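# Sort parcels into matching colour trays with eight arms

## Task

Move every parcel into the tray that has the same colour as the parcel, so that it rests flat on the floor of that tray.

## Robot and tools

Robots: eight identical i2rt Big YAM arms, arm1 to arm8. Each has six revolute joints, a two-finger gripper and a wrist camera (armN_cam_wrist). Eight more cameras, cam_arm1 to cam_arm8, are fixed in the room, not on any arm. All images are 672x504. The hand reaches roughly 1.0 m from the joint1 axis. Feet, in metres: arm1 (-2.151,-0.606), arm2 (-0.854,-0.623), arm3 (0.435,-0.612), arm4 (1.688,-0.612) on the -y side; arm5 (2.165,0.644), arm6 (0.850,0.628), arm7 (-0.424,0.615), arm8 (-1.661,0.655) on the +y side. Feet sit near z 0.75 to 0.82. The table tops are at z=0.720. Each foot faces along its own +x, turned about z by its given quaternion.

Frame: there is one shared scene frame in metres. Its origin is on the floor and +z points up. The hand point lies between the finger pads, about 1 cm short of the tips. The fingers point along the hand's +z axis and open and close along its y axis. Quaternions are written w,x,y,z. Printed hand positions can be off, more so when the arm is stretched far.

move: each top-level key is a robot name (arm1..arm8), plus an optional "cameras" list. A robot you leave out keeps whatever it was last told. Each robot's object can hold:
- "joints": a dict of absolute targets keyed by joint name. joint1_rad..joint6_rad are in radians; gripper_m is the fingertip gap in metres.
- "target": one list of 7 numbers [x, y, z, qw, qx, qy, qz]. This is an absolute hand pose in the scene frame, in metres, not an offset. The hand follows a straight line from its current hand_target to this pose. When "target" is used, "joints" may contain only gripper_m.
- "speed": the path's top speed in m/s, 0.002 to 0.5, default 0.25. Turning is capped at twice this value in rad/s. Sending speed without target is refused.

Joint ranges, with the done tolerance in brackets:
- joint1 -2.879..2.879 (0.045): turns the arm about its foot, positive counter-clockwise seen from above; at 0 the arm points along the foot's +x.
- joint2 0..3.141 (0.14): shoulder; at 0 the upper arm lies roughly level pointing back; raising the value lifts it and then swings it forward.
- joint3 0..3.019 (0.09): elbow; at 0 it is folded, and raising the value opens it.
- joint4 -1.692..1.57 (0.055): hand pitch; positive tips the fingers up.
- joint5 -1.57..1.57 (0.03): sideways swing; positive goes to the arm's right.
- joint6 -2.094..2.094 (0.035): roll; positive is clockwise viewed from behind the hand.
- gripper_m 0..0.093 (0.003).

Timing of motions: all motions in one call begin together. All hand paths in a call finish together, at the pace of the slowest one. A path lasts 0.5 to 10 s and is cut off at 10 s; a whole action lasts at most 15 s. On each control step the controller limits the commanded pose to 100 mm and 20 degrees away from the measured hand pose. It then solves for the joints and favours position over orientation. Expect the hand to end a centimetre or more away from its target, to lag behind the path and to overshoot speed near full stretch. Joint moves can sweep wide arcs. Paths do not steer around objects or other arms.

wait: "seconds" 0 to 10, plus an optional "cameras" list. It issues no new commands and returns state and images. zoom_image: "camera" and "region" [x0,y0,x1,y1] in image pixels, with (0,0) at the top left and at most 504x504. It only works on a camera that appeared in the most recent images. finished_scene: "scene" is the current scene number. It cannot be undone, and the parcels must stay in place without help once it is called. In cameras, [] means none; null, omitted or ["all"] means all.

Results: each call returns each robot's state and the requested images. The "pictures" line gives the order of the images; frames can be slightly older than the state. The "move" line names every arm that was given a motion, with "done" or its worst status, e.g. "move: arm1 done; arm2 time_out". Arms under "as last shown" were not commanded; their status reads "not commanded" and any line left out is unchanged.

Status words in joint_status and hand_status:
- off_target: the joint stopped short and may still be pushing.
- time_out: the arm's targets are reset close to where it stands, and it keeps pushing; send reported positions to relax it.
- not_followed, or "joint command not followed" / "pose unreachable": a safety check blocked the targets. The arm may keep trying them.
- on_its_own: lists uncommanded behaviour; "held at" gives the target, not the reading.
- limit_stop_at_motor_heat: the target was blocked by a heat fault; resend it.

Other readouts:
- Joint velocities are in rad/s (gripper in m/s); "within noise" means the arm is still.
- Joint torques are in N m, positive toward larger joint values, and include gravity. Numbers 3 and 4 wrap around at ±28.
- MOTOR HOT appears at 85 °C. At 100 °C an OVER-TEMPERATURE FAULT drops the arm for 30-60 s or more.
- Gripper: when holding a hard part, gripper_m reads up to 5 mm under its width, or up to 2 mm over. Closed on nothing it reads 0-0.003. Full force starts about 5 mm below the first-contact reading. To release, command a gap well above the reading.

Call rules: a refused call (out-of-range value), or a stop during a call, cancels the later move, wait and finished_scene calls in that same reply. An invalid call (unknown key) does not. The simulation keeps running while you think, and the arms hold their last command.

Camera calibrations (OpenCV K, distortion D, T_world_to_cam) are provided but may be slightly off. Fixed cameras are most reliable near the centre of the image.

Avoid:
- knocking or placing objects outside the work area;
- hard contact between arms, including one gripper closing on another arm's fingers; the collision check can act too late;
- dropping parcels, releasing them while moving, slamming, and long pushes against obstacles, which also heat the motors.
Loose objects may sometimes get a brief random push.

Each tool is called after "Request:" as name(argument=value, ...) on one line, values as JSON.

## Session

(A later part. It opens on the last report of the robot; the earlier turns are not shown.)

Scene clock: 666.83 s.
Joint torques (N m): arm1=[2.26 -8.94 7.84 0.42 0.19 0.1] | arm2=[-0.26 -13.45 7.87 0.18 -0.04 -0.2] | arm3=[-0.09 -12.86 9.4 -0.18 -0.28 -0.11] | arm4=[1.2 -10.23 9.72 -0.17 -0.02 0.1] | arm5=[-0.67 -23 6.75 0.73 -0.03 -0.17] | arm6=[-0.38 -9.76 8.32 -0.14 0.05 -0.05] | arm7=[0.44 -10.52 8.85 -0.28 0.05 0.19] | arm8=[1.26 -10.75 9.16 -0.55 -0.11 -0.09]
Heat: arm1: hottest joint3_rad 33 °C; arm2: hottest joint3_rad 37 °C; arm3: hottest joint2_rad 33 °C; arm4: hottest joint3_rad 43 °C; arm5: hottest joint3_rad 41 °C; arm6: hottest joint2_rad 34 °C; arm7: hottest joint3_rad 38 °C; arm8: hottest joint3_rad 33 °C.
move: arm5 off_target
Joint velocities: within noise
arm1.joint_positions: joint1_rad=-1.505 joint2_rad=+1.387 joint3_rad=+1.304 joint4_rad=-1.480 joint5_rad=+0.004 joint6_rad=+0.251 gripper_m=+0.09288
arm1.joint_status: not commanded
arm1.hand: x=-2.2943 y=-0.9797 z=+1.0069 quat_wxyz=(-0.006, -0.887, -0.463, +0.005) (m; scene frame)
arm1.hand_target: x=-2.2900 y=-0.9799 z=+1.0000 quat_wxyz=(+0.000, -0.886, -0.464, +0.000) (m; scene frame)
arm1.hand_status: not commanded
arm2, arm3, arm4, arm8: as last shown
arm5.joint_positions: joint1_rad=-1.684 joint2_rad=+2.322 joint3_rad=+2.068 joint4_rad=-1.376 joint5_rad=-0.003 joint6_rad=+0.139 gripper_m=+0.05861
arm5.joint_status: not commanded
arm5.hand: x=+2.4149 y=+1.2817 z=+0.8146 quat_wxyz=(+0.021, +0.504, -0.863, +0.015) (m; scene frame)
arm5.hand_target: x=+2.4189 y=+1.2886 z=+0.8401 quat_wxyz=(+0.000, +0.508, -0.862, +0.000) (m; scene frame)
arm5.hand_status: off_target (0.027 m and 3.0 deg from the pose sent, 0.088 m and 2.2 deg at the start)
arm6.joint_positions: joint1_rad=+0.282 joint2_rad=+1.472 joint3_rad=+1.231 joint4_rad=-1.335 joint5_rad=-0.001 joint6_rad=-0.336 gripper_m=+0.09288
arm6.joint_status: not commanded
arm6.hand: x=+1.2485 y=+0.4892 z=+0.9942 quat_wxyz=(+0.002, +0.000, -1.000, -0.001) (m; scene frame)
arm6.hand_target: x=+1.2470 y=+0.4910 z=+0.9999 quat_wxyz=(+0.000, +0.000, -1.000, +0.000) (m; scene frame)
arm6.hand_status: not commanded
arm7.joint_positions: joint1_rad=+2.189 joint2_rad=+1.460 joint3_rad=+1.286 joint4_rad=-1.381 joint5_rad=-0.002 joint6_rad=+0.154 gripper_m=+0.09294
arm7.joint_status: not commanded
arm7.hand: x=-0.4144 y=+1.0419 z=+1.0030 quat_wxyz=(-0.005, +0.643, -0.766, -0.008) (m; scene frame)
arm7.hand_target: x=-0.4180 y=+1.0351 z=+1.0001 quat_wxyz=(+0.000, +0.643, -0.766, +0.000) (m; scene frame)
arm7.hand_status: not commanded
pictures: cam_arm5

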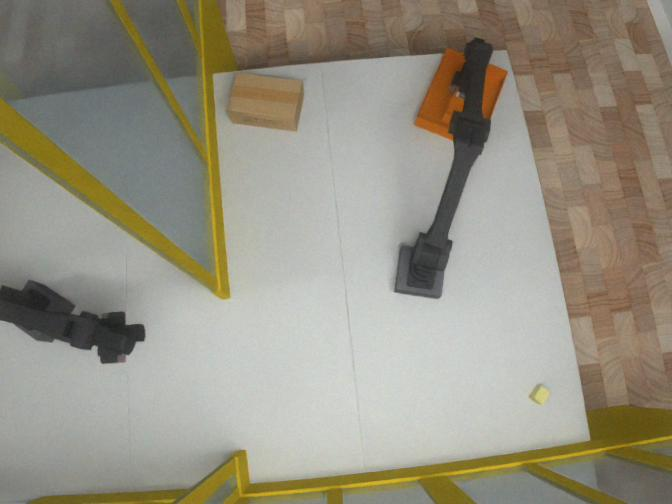

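Request:
move(arm5={"target":[2.421,1.293,0.785,0,-0.508,0.862,0],"speed":0.1}, cameras=[])

Request:
move(arm5={"target":[2.421,1.29,0.763,0,-0.508,0.862,0],"speed":0.06}, cameras=["cam_arm5"])

Request:
zoom_image(camera="cam_arm5", region=[390, 0, 540, 160])

Scene clock: 679.67 s.
Joint torques (N m): arm1=[2.26 -9.11 7.99 0.47 0.17 0.05] | arm2=[-0.26 -13.39 7.88 0.18 -0.04 -0.2] | arm3=[-0.09 -12.69 9.4 -0.2 -0.29 -0.1] | arm4=[1.2 -10.23 9.72 -0.17 -0.02 0.1] | arm5=[-0.91 -20.84 6.84 0.7 -0.06 -0.14] | arm6=[-0.32 -9.76 8.32 -0.14 0.05 -0.05] | arm7=[0.56 -10.4 8.85 -0.24 0.07 0.2] | arm8=[1.2 -11.05 9.18 -0.54 -0.12 -0.1]
Heat: arm1: hottest joint3_rad 33 °C; arm2: hottest joint3_rad 37 °C; arm3: hottest joint2_rad 33 °C; arm4: hottest joint3_rad 43 °C; arm5: hottest joint3_rad 40 °C; arm6: hottest joint2_rad 34 °C; arm7: hottest joint3_rad 38 °C; arm8: hottest joint3_rad 33 °C.
move: arm5 done
Joint velocities: within noise
arm1, arm2, arm3, arm4, arm6, arm7, arm8: as last shown
arm5.joint_positions: joint1_rad=-1.684 joint2_rad=+2.351 joint3_rad=+2.028 joint4_rad=-1.278 joint5_rad=-0.003 joint6_rad=+0.139 gripper_m=+0.05861
arm5.joint_status: not commanded
arm5.hand: x=+2.4172 y=+1.2876 z=+0.7801 quat_wxyz=(+0.010, +0.505, -0.863, +0.006) (m; scene frame)
arm5.hand_target: x=+2.4210 y=+1.2929 z=+0.7851 quat_wxyz=(+0.000, +0.508, -0.862, +0.000) (m; scene frame)
arm5.hand_status: done (0.008 m and 1.4 deg from the pose sent, 0.032 m and 3.0 deg at the start)
pictures: none
No camera images: "cameras" was empty.

Scene clock: 680.73 s.
Joint torques (N m): arm1=[2.37 -8.76 7.87 0.38 0.21 0.08] | arm2=[-0.26 -13.39 7.87 0.18 -0.05 -0.2] | arm3=[-0.09 -12.57 9.4 -0.21 -0.29 -0.11] | arm4=[1.2 -10.23 9.72 -0.16 -0.02 0.1] | arm5=[-1.14 -20.84 6.58 0.73 -0.04 -0.12] | arm6=[-0.38 -9.7 8.34 -0.17 0.05 -0.05] | arm7=[0.56 -10.52 8.92 -0.31 0.06 0.19] | arm8=[0.97 -10.64 9.17 -0.46 -0.11 -0.11]
Heat: arm1: hottest joint3_rad 33 °C; arm2: hottest joint3_rad 37 °C; arm3: hottest joint2_rad 33 °C; arm4: hottest joint3_rad 43 °C; arm5: hottest joint3_rad 40 °C; arm6: hottest joint2_rad 34 °C; arm7: hottest joint3_rad 38 °C; arm8: hottest joint3_rad 33 °C.
move: arm5 done
Joint velocities: within noise
arm1, arm2, arm3, arm4, arm6, arm7, arm8: as last shown
arm5.joint_positions: joint1_rad=-1.684 joint2_rad=+2.361 joint3_rad=+1.995 joint4_rad=-1.229 joint5_rad=-0.003 joint6_rad=+0.138 gripper_m=+0.05861
arm5.joint_status: not commanded
arm5.hand: x=+2.4166 y=+1.2860 z=+0.7615 quat_wxyz=(+0.007, +0.505, -0.863, +0.005) (m; scene frame)
arm5.hand_target: x=+2.4210 y=+1.2899 z=+0.7631 quat_wxyz=(+0.000, +0.508, -0.862, +0.000) (m; scene frame)
arm5.hand_status: done (0.006 m and 1.1 deg from the pose sent, 0.018 m and 1.4 deg at the start)
pictures: cam_arm5

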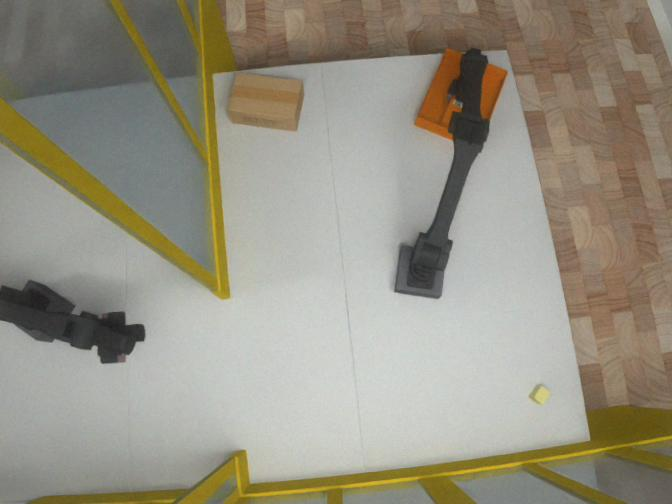

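Scaled by 3.150.

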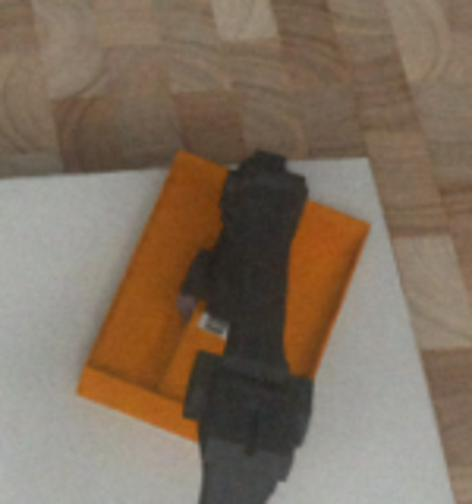

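Request:
move(arm5={"target":[2.421,1.29,0.757,0,-0.508,0.862,0],"speed":0.04}, cameras=[])

Request:
move(arm5={"joints":{"gripper_m":0.093}}, cameras=[])

Request:
move(arm5={"target":[2.421,1.29,0.9,0,-0.508,0.862,0],"speed":0.25}, cameras=[])

Request:
move(arm5={"target":[2.32,1.035,1.0,0,-0.508,0.862,0],"speed":0.4}, cameras=["cam_arm1","cam_arm3","cam_arm5","cam_arm7","arm7_cam_wrist"])

Request:
zoom_image(camera="cam_arm5", region=[390, 0, 540, 160])

Request:
zoom_image(camera="cam_arm7", region=[310, 40, 460, 190])

Scene clock: 693.00 s.
Joint torques (N m): arm1=[2.26 -8.88 7.91 0.4 0.2 0.06] | arm2=[-0.32 -13.45 7.87 0.18 -0.05 -0.21] | arm3=[-0.03 -12.75 9.4 -0.2 -0.28 -0.11] | arm4=[1.2 -10.23 9.7 -0.17 -0.02 0.1] | arm5=[-1.32 -19.66 6.48 0.55 -0.02 -0.13] | arm6=[-0.38 -9.7 8.32 -0.18 0.05 -0.05] | arm7=[0.38 -10.34 8.83 -0.27 0.06 0.2] | arm8=[1.08 -10.75 9.24 -0.57 -0.11 -0.1]
Heat: arm1: hottest joint3_rad 33 °C; arm2: hottest joint3_rad 37 °C; arm3: hottest joint2_rad 33 °C; arm4: hottest joint3_rad 43 °C; arm5: hottest joint3_rad 39 °C; arm6: hottest joint2_rad 34 °C; arm7: hottest joint3_rad 38 °C; arm8: hottest joint3_rad 33 °C.
move: arm5 done
Joint velocities: within noise
arm1, arm3, arm6, arm7: as last shown
arm2.joint_positions: joint1_rad=-1.461 joint2_rad=+1.468 joint3_rad=+1.302 joint4_rad=-1.388 joint5_rad=+0.000 joint6_rad=-0.543 gripper_m=+0.09292
arm2.joint_status: not commanded
arm2.hand: x=-0.6278 y=-0.2560 z=+1.0031 quat_wxyz=(-0.009, +0.704, -0.710, -0.002) (m; scene frame)
arm2.hand_target: x=-0.6270 y=-0.2600 z=+1.0001 quat_wxyz=(+0.000, +0.707, -0.707, +0.000) (m; scene frame)
arm2.hand_status: not commanded
arm4.joint_positions: joint1_rad=+1.857 joint2_rad=+1.476 joint3_rad=+1.419 joint4_rad=-1.503 joint5_rad=+0.011 joint6_rad=-0.327 gripper_m=+0.09290
arm4.joint_status: not commanded
arm4.hand: x=+1.2775 y=-0.4641 z=+1.0034 quat_wxyz=(-0.002, +1.000, -0.003, -0.009) (m; scene frame)
arm4.hand_target: x=+1.2800 y=-0.4699 z=+1.0001 quat_wxyz=(+0.000, +1.000, +0.000, +0.000) (m; scene frame)
arm4.hand_status: not commanded
arm5.joint_positions: joint1_rad=-1.684 joint2_rad=+2.365 joint3_rad=+1.992 joint4_rad=-1.219 joint5_rad=-0.003 joint6_rad=+0.138 gripper_m=+0.05861
arm5.joint_status: not commanded
arm5.hand: x=+2.4169 y=+1.2867 z=+0.7575 quat_wxyz=(+0.006, +0.505, -0.863, +0.004) (m; scene frame)
arm5.hand_target: x=+2.4210 y=+1.2900 z=+0.7570 quat_wxyz=(+0.000, +0.508, -0.862, +0.000) (m; scene frame)
arm5.hand_status: done (0.005 m and 0.9 deg from the pose sent, 0.007 m and 1.1 deg at the start)
arm8.joint_positions: joint1_rad=+0.423 joint2_rad=+1.418 joint3_rad=+1.354 joint4_rad=-1.491 joint5_rad=+0.001 joint6_rad=-0.183 gripper_m=+0.09292
arm8.joint_status: not commanded
arm8.hand: x=-1.7374 y=+0.2462 z=+1.0029 quat_wxyz=(-0.005, -0.707, -0.707, +0.007) (m; scene frame)
arm8.hand_target: x=-1.7400 y=+0.2500 z=+1.0000 quat_wxyz=(+0.000, -0.707, -0.707, +0.000) (m; scene frame)
arm8.hand_status: not commanded
pictures: none
No camera images: "cameras" was empty.

Scene clock: 693.67 s.
Joint torques (N m): arm1=[2.08 -8.7 7.88 0.44 0.17 0.08] | arm2=[-0.32 -13.39 7.88 0.18 -0.04 -0.2] | arm3=[-0.15 -12.81 9.39 -0.18 -0.28 -0.1] | arm4=[1.2 -10.23 9.73 -0.16 -0.02 0.1] | arm5=[-0.79 -20.19 6.46 0.85 -0.03 -0.13] | arm6=[-0.38 -9.7 8.31 -0.18 0.05 -0.06] | arm7=[0.5 -10.58 8.85 -0.25 0.06 0.2] | arm8=[1.2 -10.81 9.25 -0.53 -0.12 -0.1]
Heat: arm1: hottest joint3_rad 33 °C; arm2: hottest joint3_rad 37 °C; arm3: hottest joint2_rad 33 °C; arm4: hottest joint3_rad 43 °C; arm5: hottest joint3_rad 39 °C; arm6: hottest joint2_rad 34 °C; arm7: hottest joint3_rad 38 °C; arm8: hottest joint3_rad 33 °C.
move: arm5 done
Joint velocities: within noise
arm1, arm2, arm3, arm4, arm6, arm7, arm8: as last shown
arm5.joint_positions: joint1_rad=-1.684 joint2_rad=+2.365 joint3_rad=+1.992 joint4_rad=-1.219 joint5_rad=-0.003 joint6_rad=+0.138 gripper_m=+0.09281
arm5.joint_status: all done
arm5.hand: x=+2.4169 y=+1.2867 z=+0.7575 quat_wxyz=(+0.006, +0.505, -0.863, +0.004) (m; scene frame)
arm5.hand_target: x=+2.4210 y=+1.2900 z=+0.7570 quat_wxyz=(+0.000, +0.508, -0.862, +0.000) (m; scene frame)
arm5.hand_status: not commanded
pictures: none
No camera images: "cameras" was empty.

Scene clock: 695.20 s.
Joint torques (N m): arm1=[1.96 -9 7.84 0.32 0.18 0.09] | arm2=[-0.32 -13.39 7.86 0.18 -0.04 -0.2] | arm3=[-0.09 -12.81 9.4 -0.24 -0.27 -0.11] | arm4=[1.26 -10.23 9.7 -0.16 -0.02 0.1] | arm5=[-1.08 -19.66 9.92 -0.21 -0.03 -0.09] | arm6=[-0.32 -9.76 8.34 -0.17 0.05 -0.05] | arm7=[0.56 -10.29 8.83 -0.24 0.06 0.19] | arm8=[1.2 -10.99 9.21 -0.5 -0.11 -0.09]
Heat: arm1: hottest joint3_rad 33 °C; arm2: hottest joint3_rad 37 °C; arm3: hottest joint2_rad 33 °C; arm4: hottest joint3_rad 43 °C; arm5: hottest joint3_rad 39 °C; arm6: hottest joint2_rad 34 °C; arm7: hottest joint3_rad 38 °C; arm8: hottest joint3_rad 33 °C.
move: arm5 off_target
Joint velocities: within noise
arm1, arm2, arm4, arm6, arm7, arm8: as last shown
arm3.joint_positions: joint1_rad=-1.198 joint2_rad=+1.440 joint3_rad=+1.381 joint4_rad=-1.505 joint5_rad=+0.000 joint6_rad=-0.225 gripper_m=+0.09297
arm3.joint_status: not commanded
arm3.hand: x=+0.5340 y=-0.2024 z=+1.0011 quat_wxyz=(-0.007, +0.703, -0.712, -0.002) (m; scene frame)
arm3.hand_target: x=+0.5301 y=-0.2030 z=+1.0000 quat_wxyz=(+0.000, +0.707, -0.707, +0.000) (m; scene frame)
arm3.hand_status: not commanded
arm5.joint_positions: joint1_rad=-1.684 joint2_rad=+2.256 joint3_rad=+2.140 joint4_rad=-1.493 joint5_rad=-0.003 joint6_rad=+0.138 gripper_m=+0.09288
arm5.joint_status: not commanded
arm5.hand: x=+2.4143 y=+1.2804 z=+0.8862 quat_wxyz=(+0.012, +0.505, -0.863, +0.009) (m; scene frame)
arm5.hand_target: x=+2.4208 y=+1.2893 z=+0.9001 quat_wxyz=(+0.000, +0.508, -0.862, +0.000) (m; scene frame)
arm5.hand_status: off_target (0.018 m and 1.8 deg from the pose sent, 0.143 m and 0.9 deg at the start; pose on its path clipped on 6 of 46 steps)
pictures: none
No camera images: "cameras" was empty.

Scene clock: 696.83 s.
Joint torques (N m): arm1=[2.32 -8.94 7.91 0.43 0.16 0.05] | arm2=[-0.32 -13.39 7.87 0.18 -0.05 -0.2] | arm3=[-0.03 -12.81 9.37 -0.2 -0.27 -0.11] | arm4=[1.2 -10.23 9.72 -0.16 -0.02 0.1] | arm5=[-0.67 -9.35 7.06 0.01 -0.07 -0.17] | arm6=[-0.32 -9.76 8.32 -0.16 0.05 -0.05] | arm7=[0.62 -10.46 8.8 -0.27 0.05 0.19] | arm8=[1.2 -10.87 9.2 -0.53 -0.1 -0.11]
Heat: arm1: hottest joint3_rad 33 °C; arm2: hottest joint3_rad 37 °C; arm3: hottest joint2_rad 33 °C; arm4: hottest joint3_rad 43 °C; arm5: hottest joint3_rad 39 °C; arm6: hottest joint2_rad 34 °C; arm7: hottest joint3_rad 38 °C; arm8: hottest joint3_rad 33 °C.
move: arm5 done
Joint velocities: within noise
arm1, arm2, arm3, arm4, arm6, arm7, arm8: as last shown
arm5.joint_positions: joint1_rad=-1.684 joint2_rad=+1.458 joint3_rad=+1.289 joint4_rad=-1.404 joint5_rad=-0.003 joint6_rad=+0.138 gripper_m=+0.09288
arm5.joint_status: not commanded
arm5.hand: x=+2.3184 y=+1.0363 z=+0.9980 quat_wxyz=(-0.002, +0.505, -0.863, -0.002) (m; scene frame)
arm5.hand_target: x=+2.3200 y=+1.0350 z=+1.0000 quat_wxyz=(+0.000, +0.508, -0.862, +0.000) (m; scene frame)
arm5.hand_status: done (0.003 m and 0.5 deg from the pose sent, 0.286 m and 1.8 deg at the start)
pictures: arm7_cam_wrist, cam_arm1, cam_arm3, cam_arm5, cam_arm7
camera_calibration:
arm7_cam_wrist: T_world_to_cam=[[0.987237, -0.159035, 0.00837306, 0.563251], [-0.136883, -0.820503, 0.555011, 0.247832], [-0.081396, -0.549074, -0.831801, 1.49391], [0, 0, 0, 1]] pos_world=[-0.40054, 1.11319, 1.10037]

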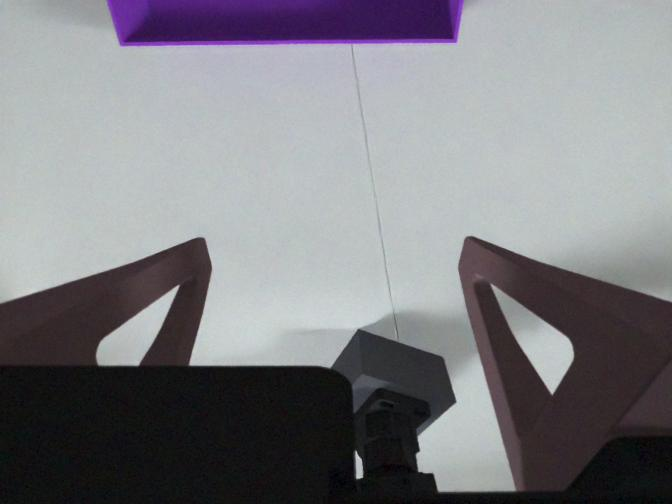

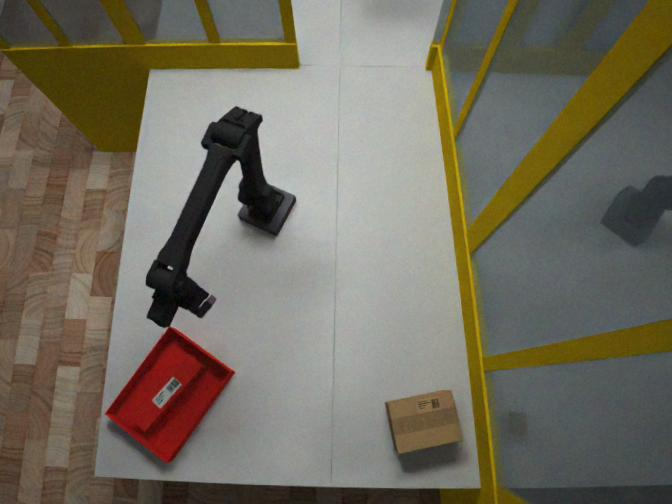

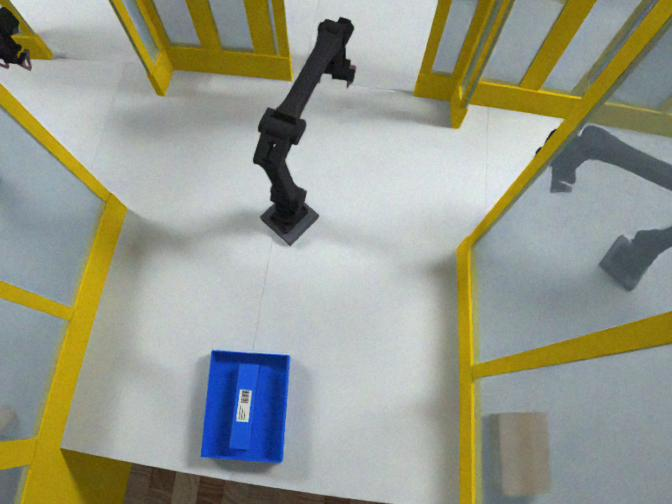

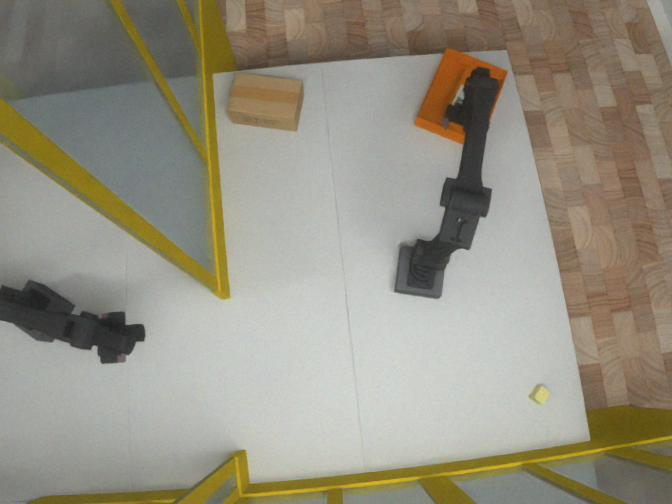

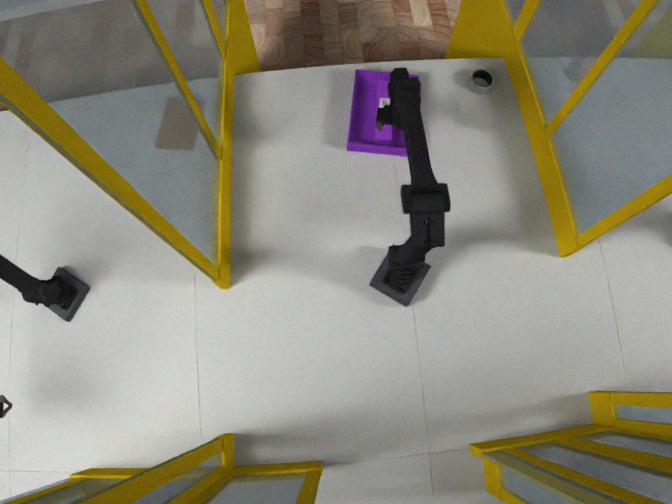

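Scaled by 3.150.

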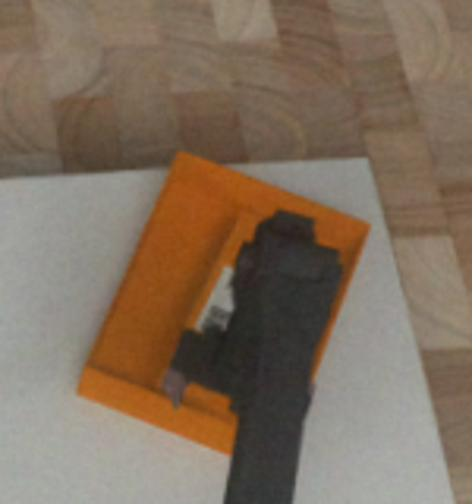

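Scaled by 3.360.

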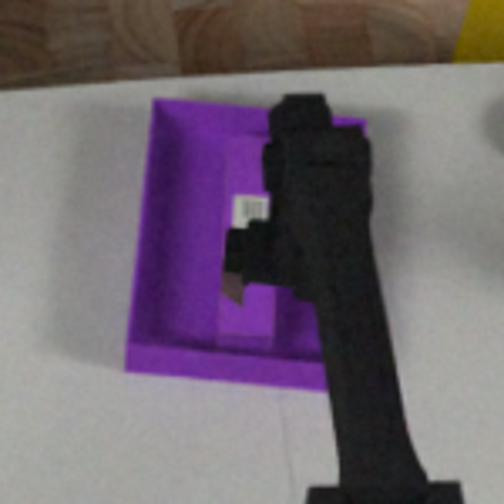

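Request:
zoom_image(camera="cam_arm1", region=[90, 320, 250, 480])

Scaled by 3.150.

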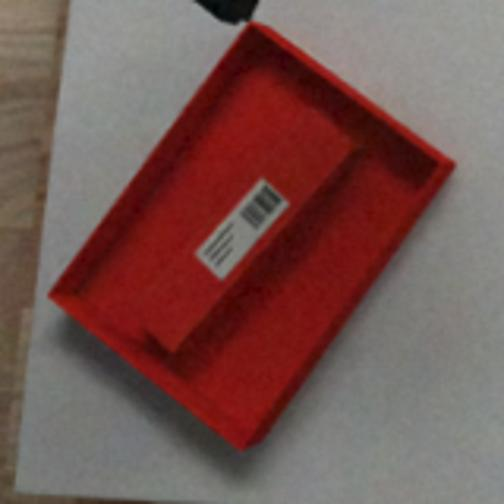

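Request:
finished_scene(scene=1)

The scene is finished: the task was done.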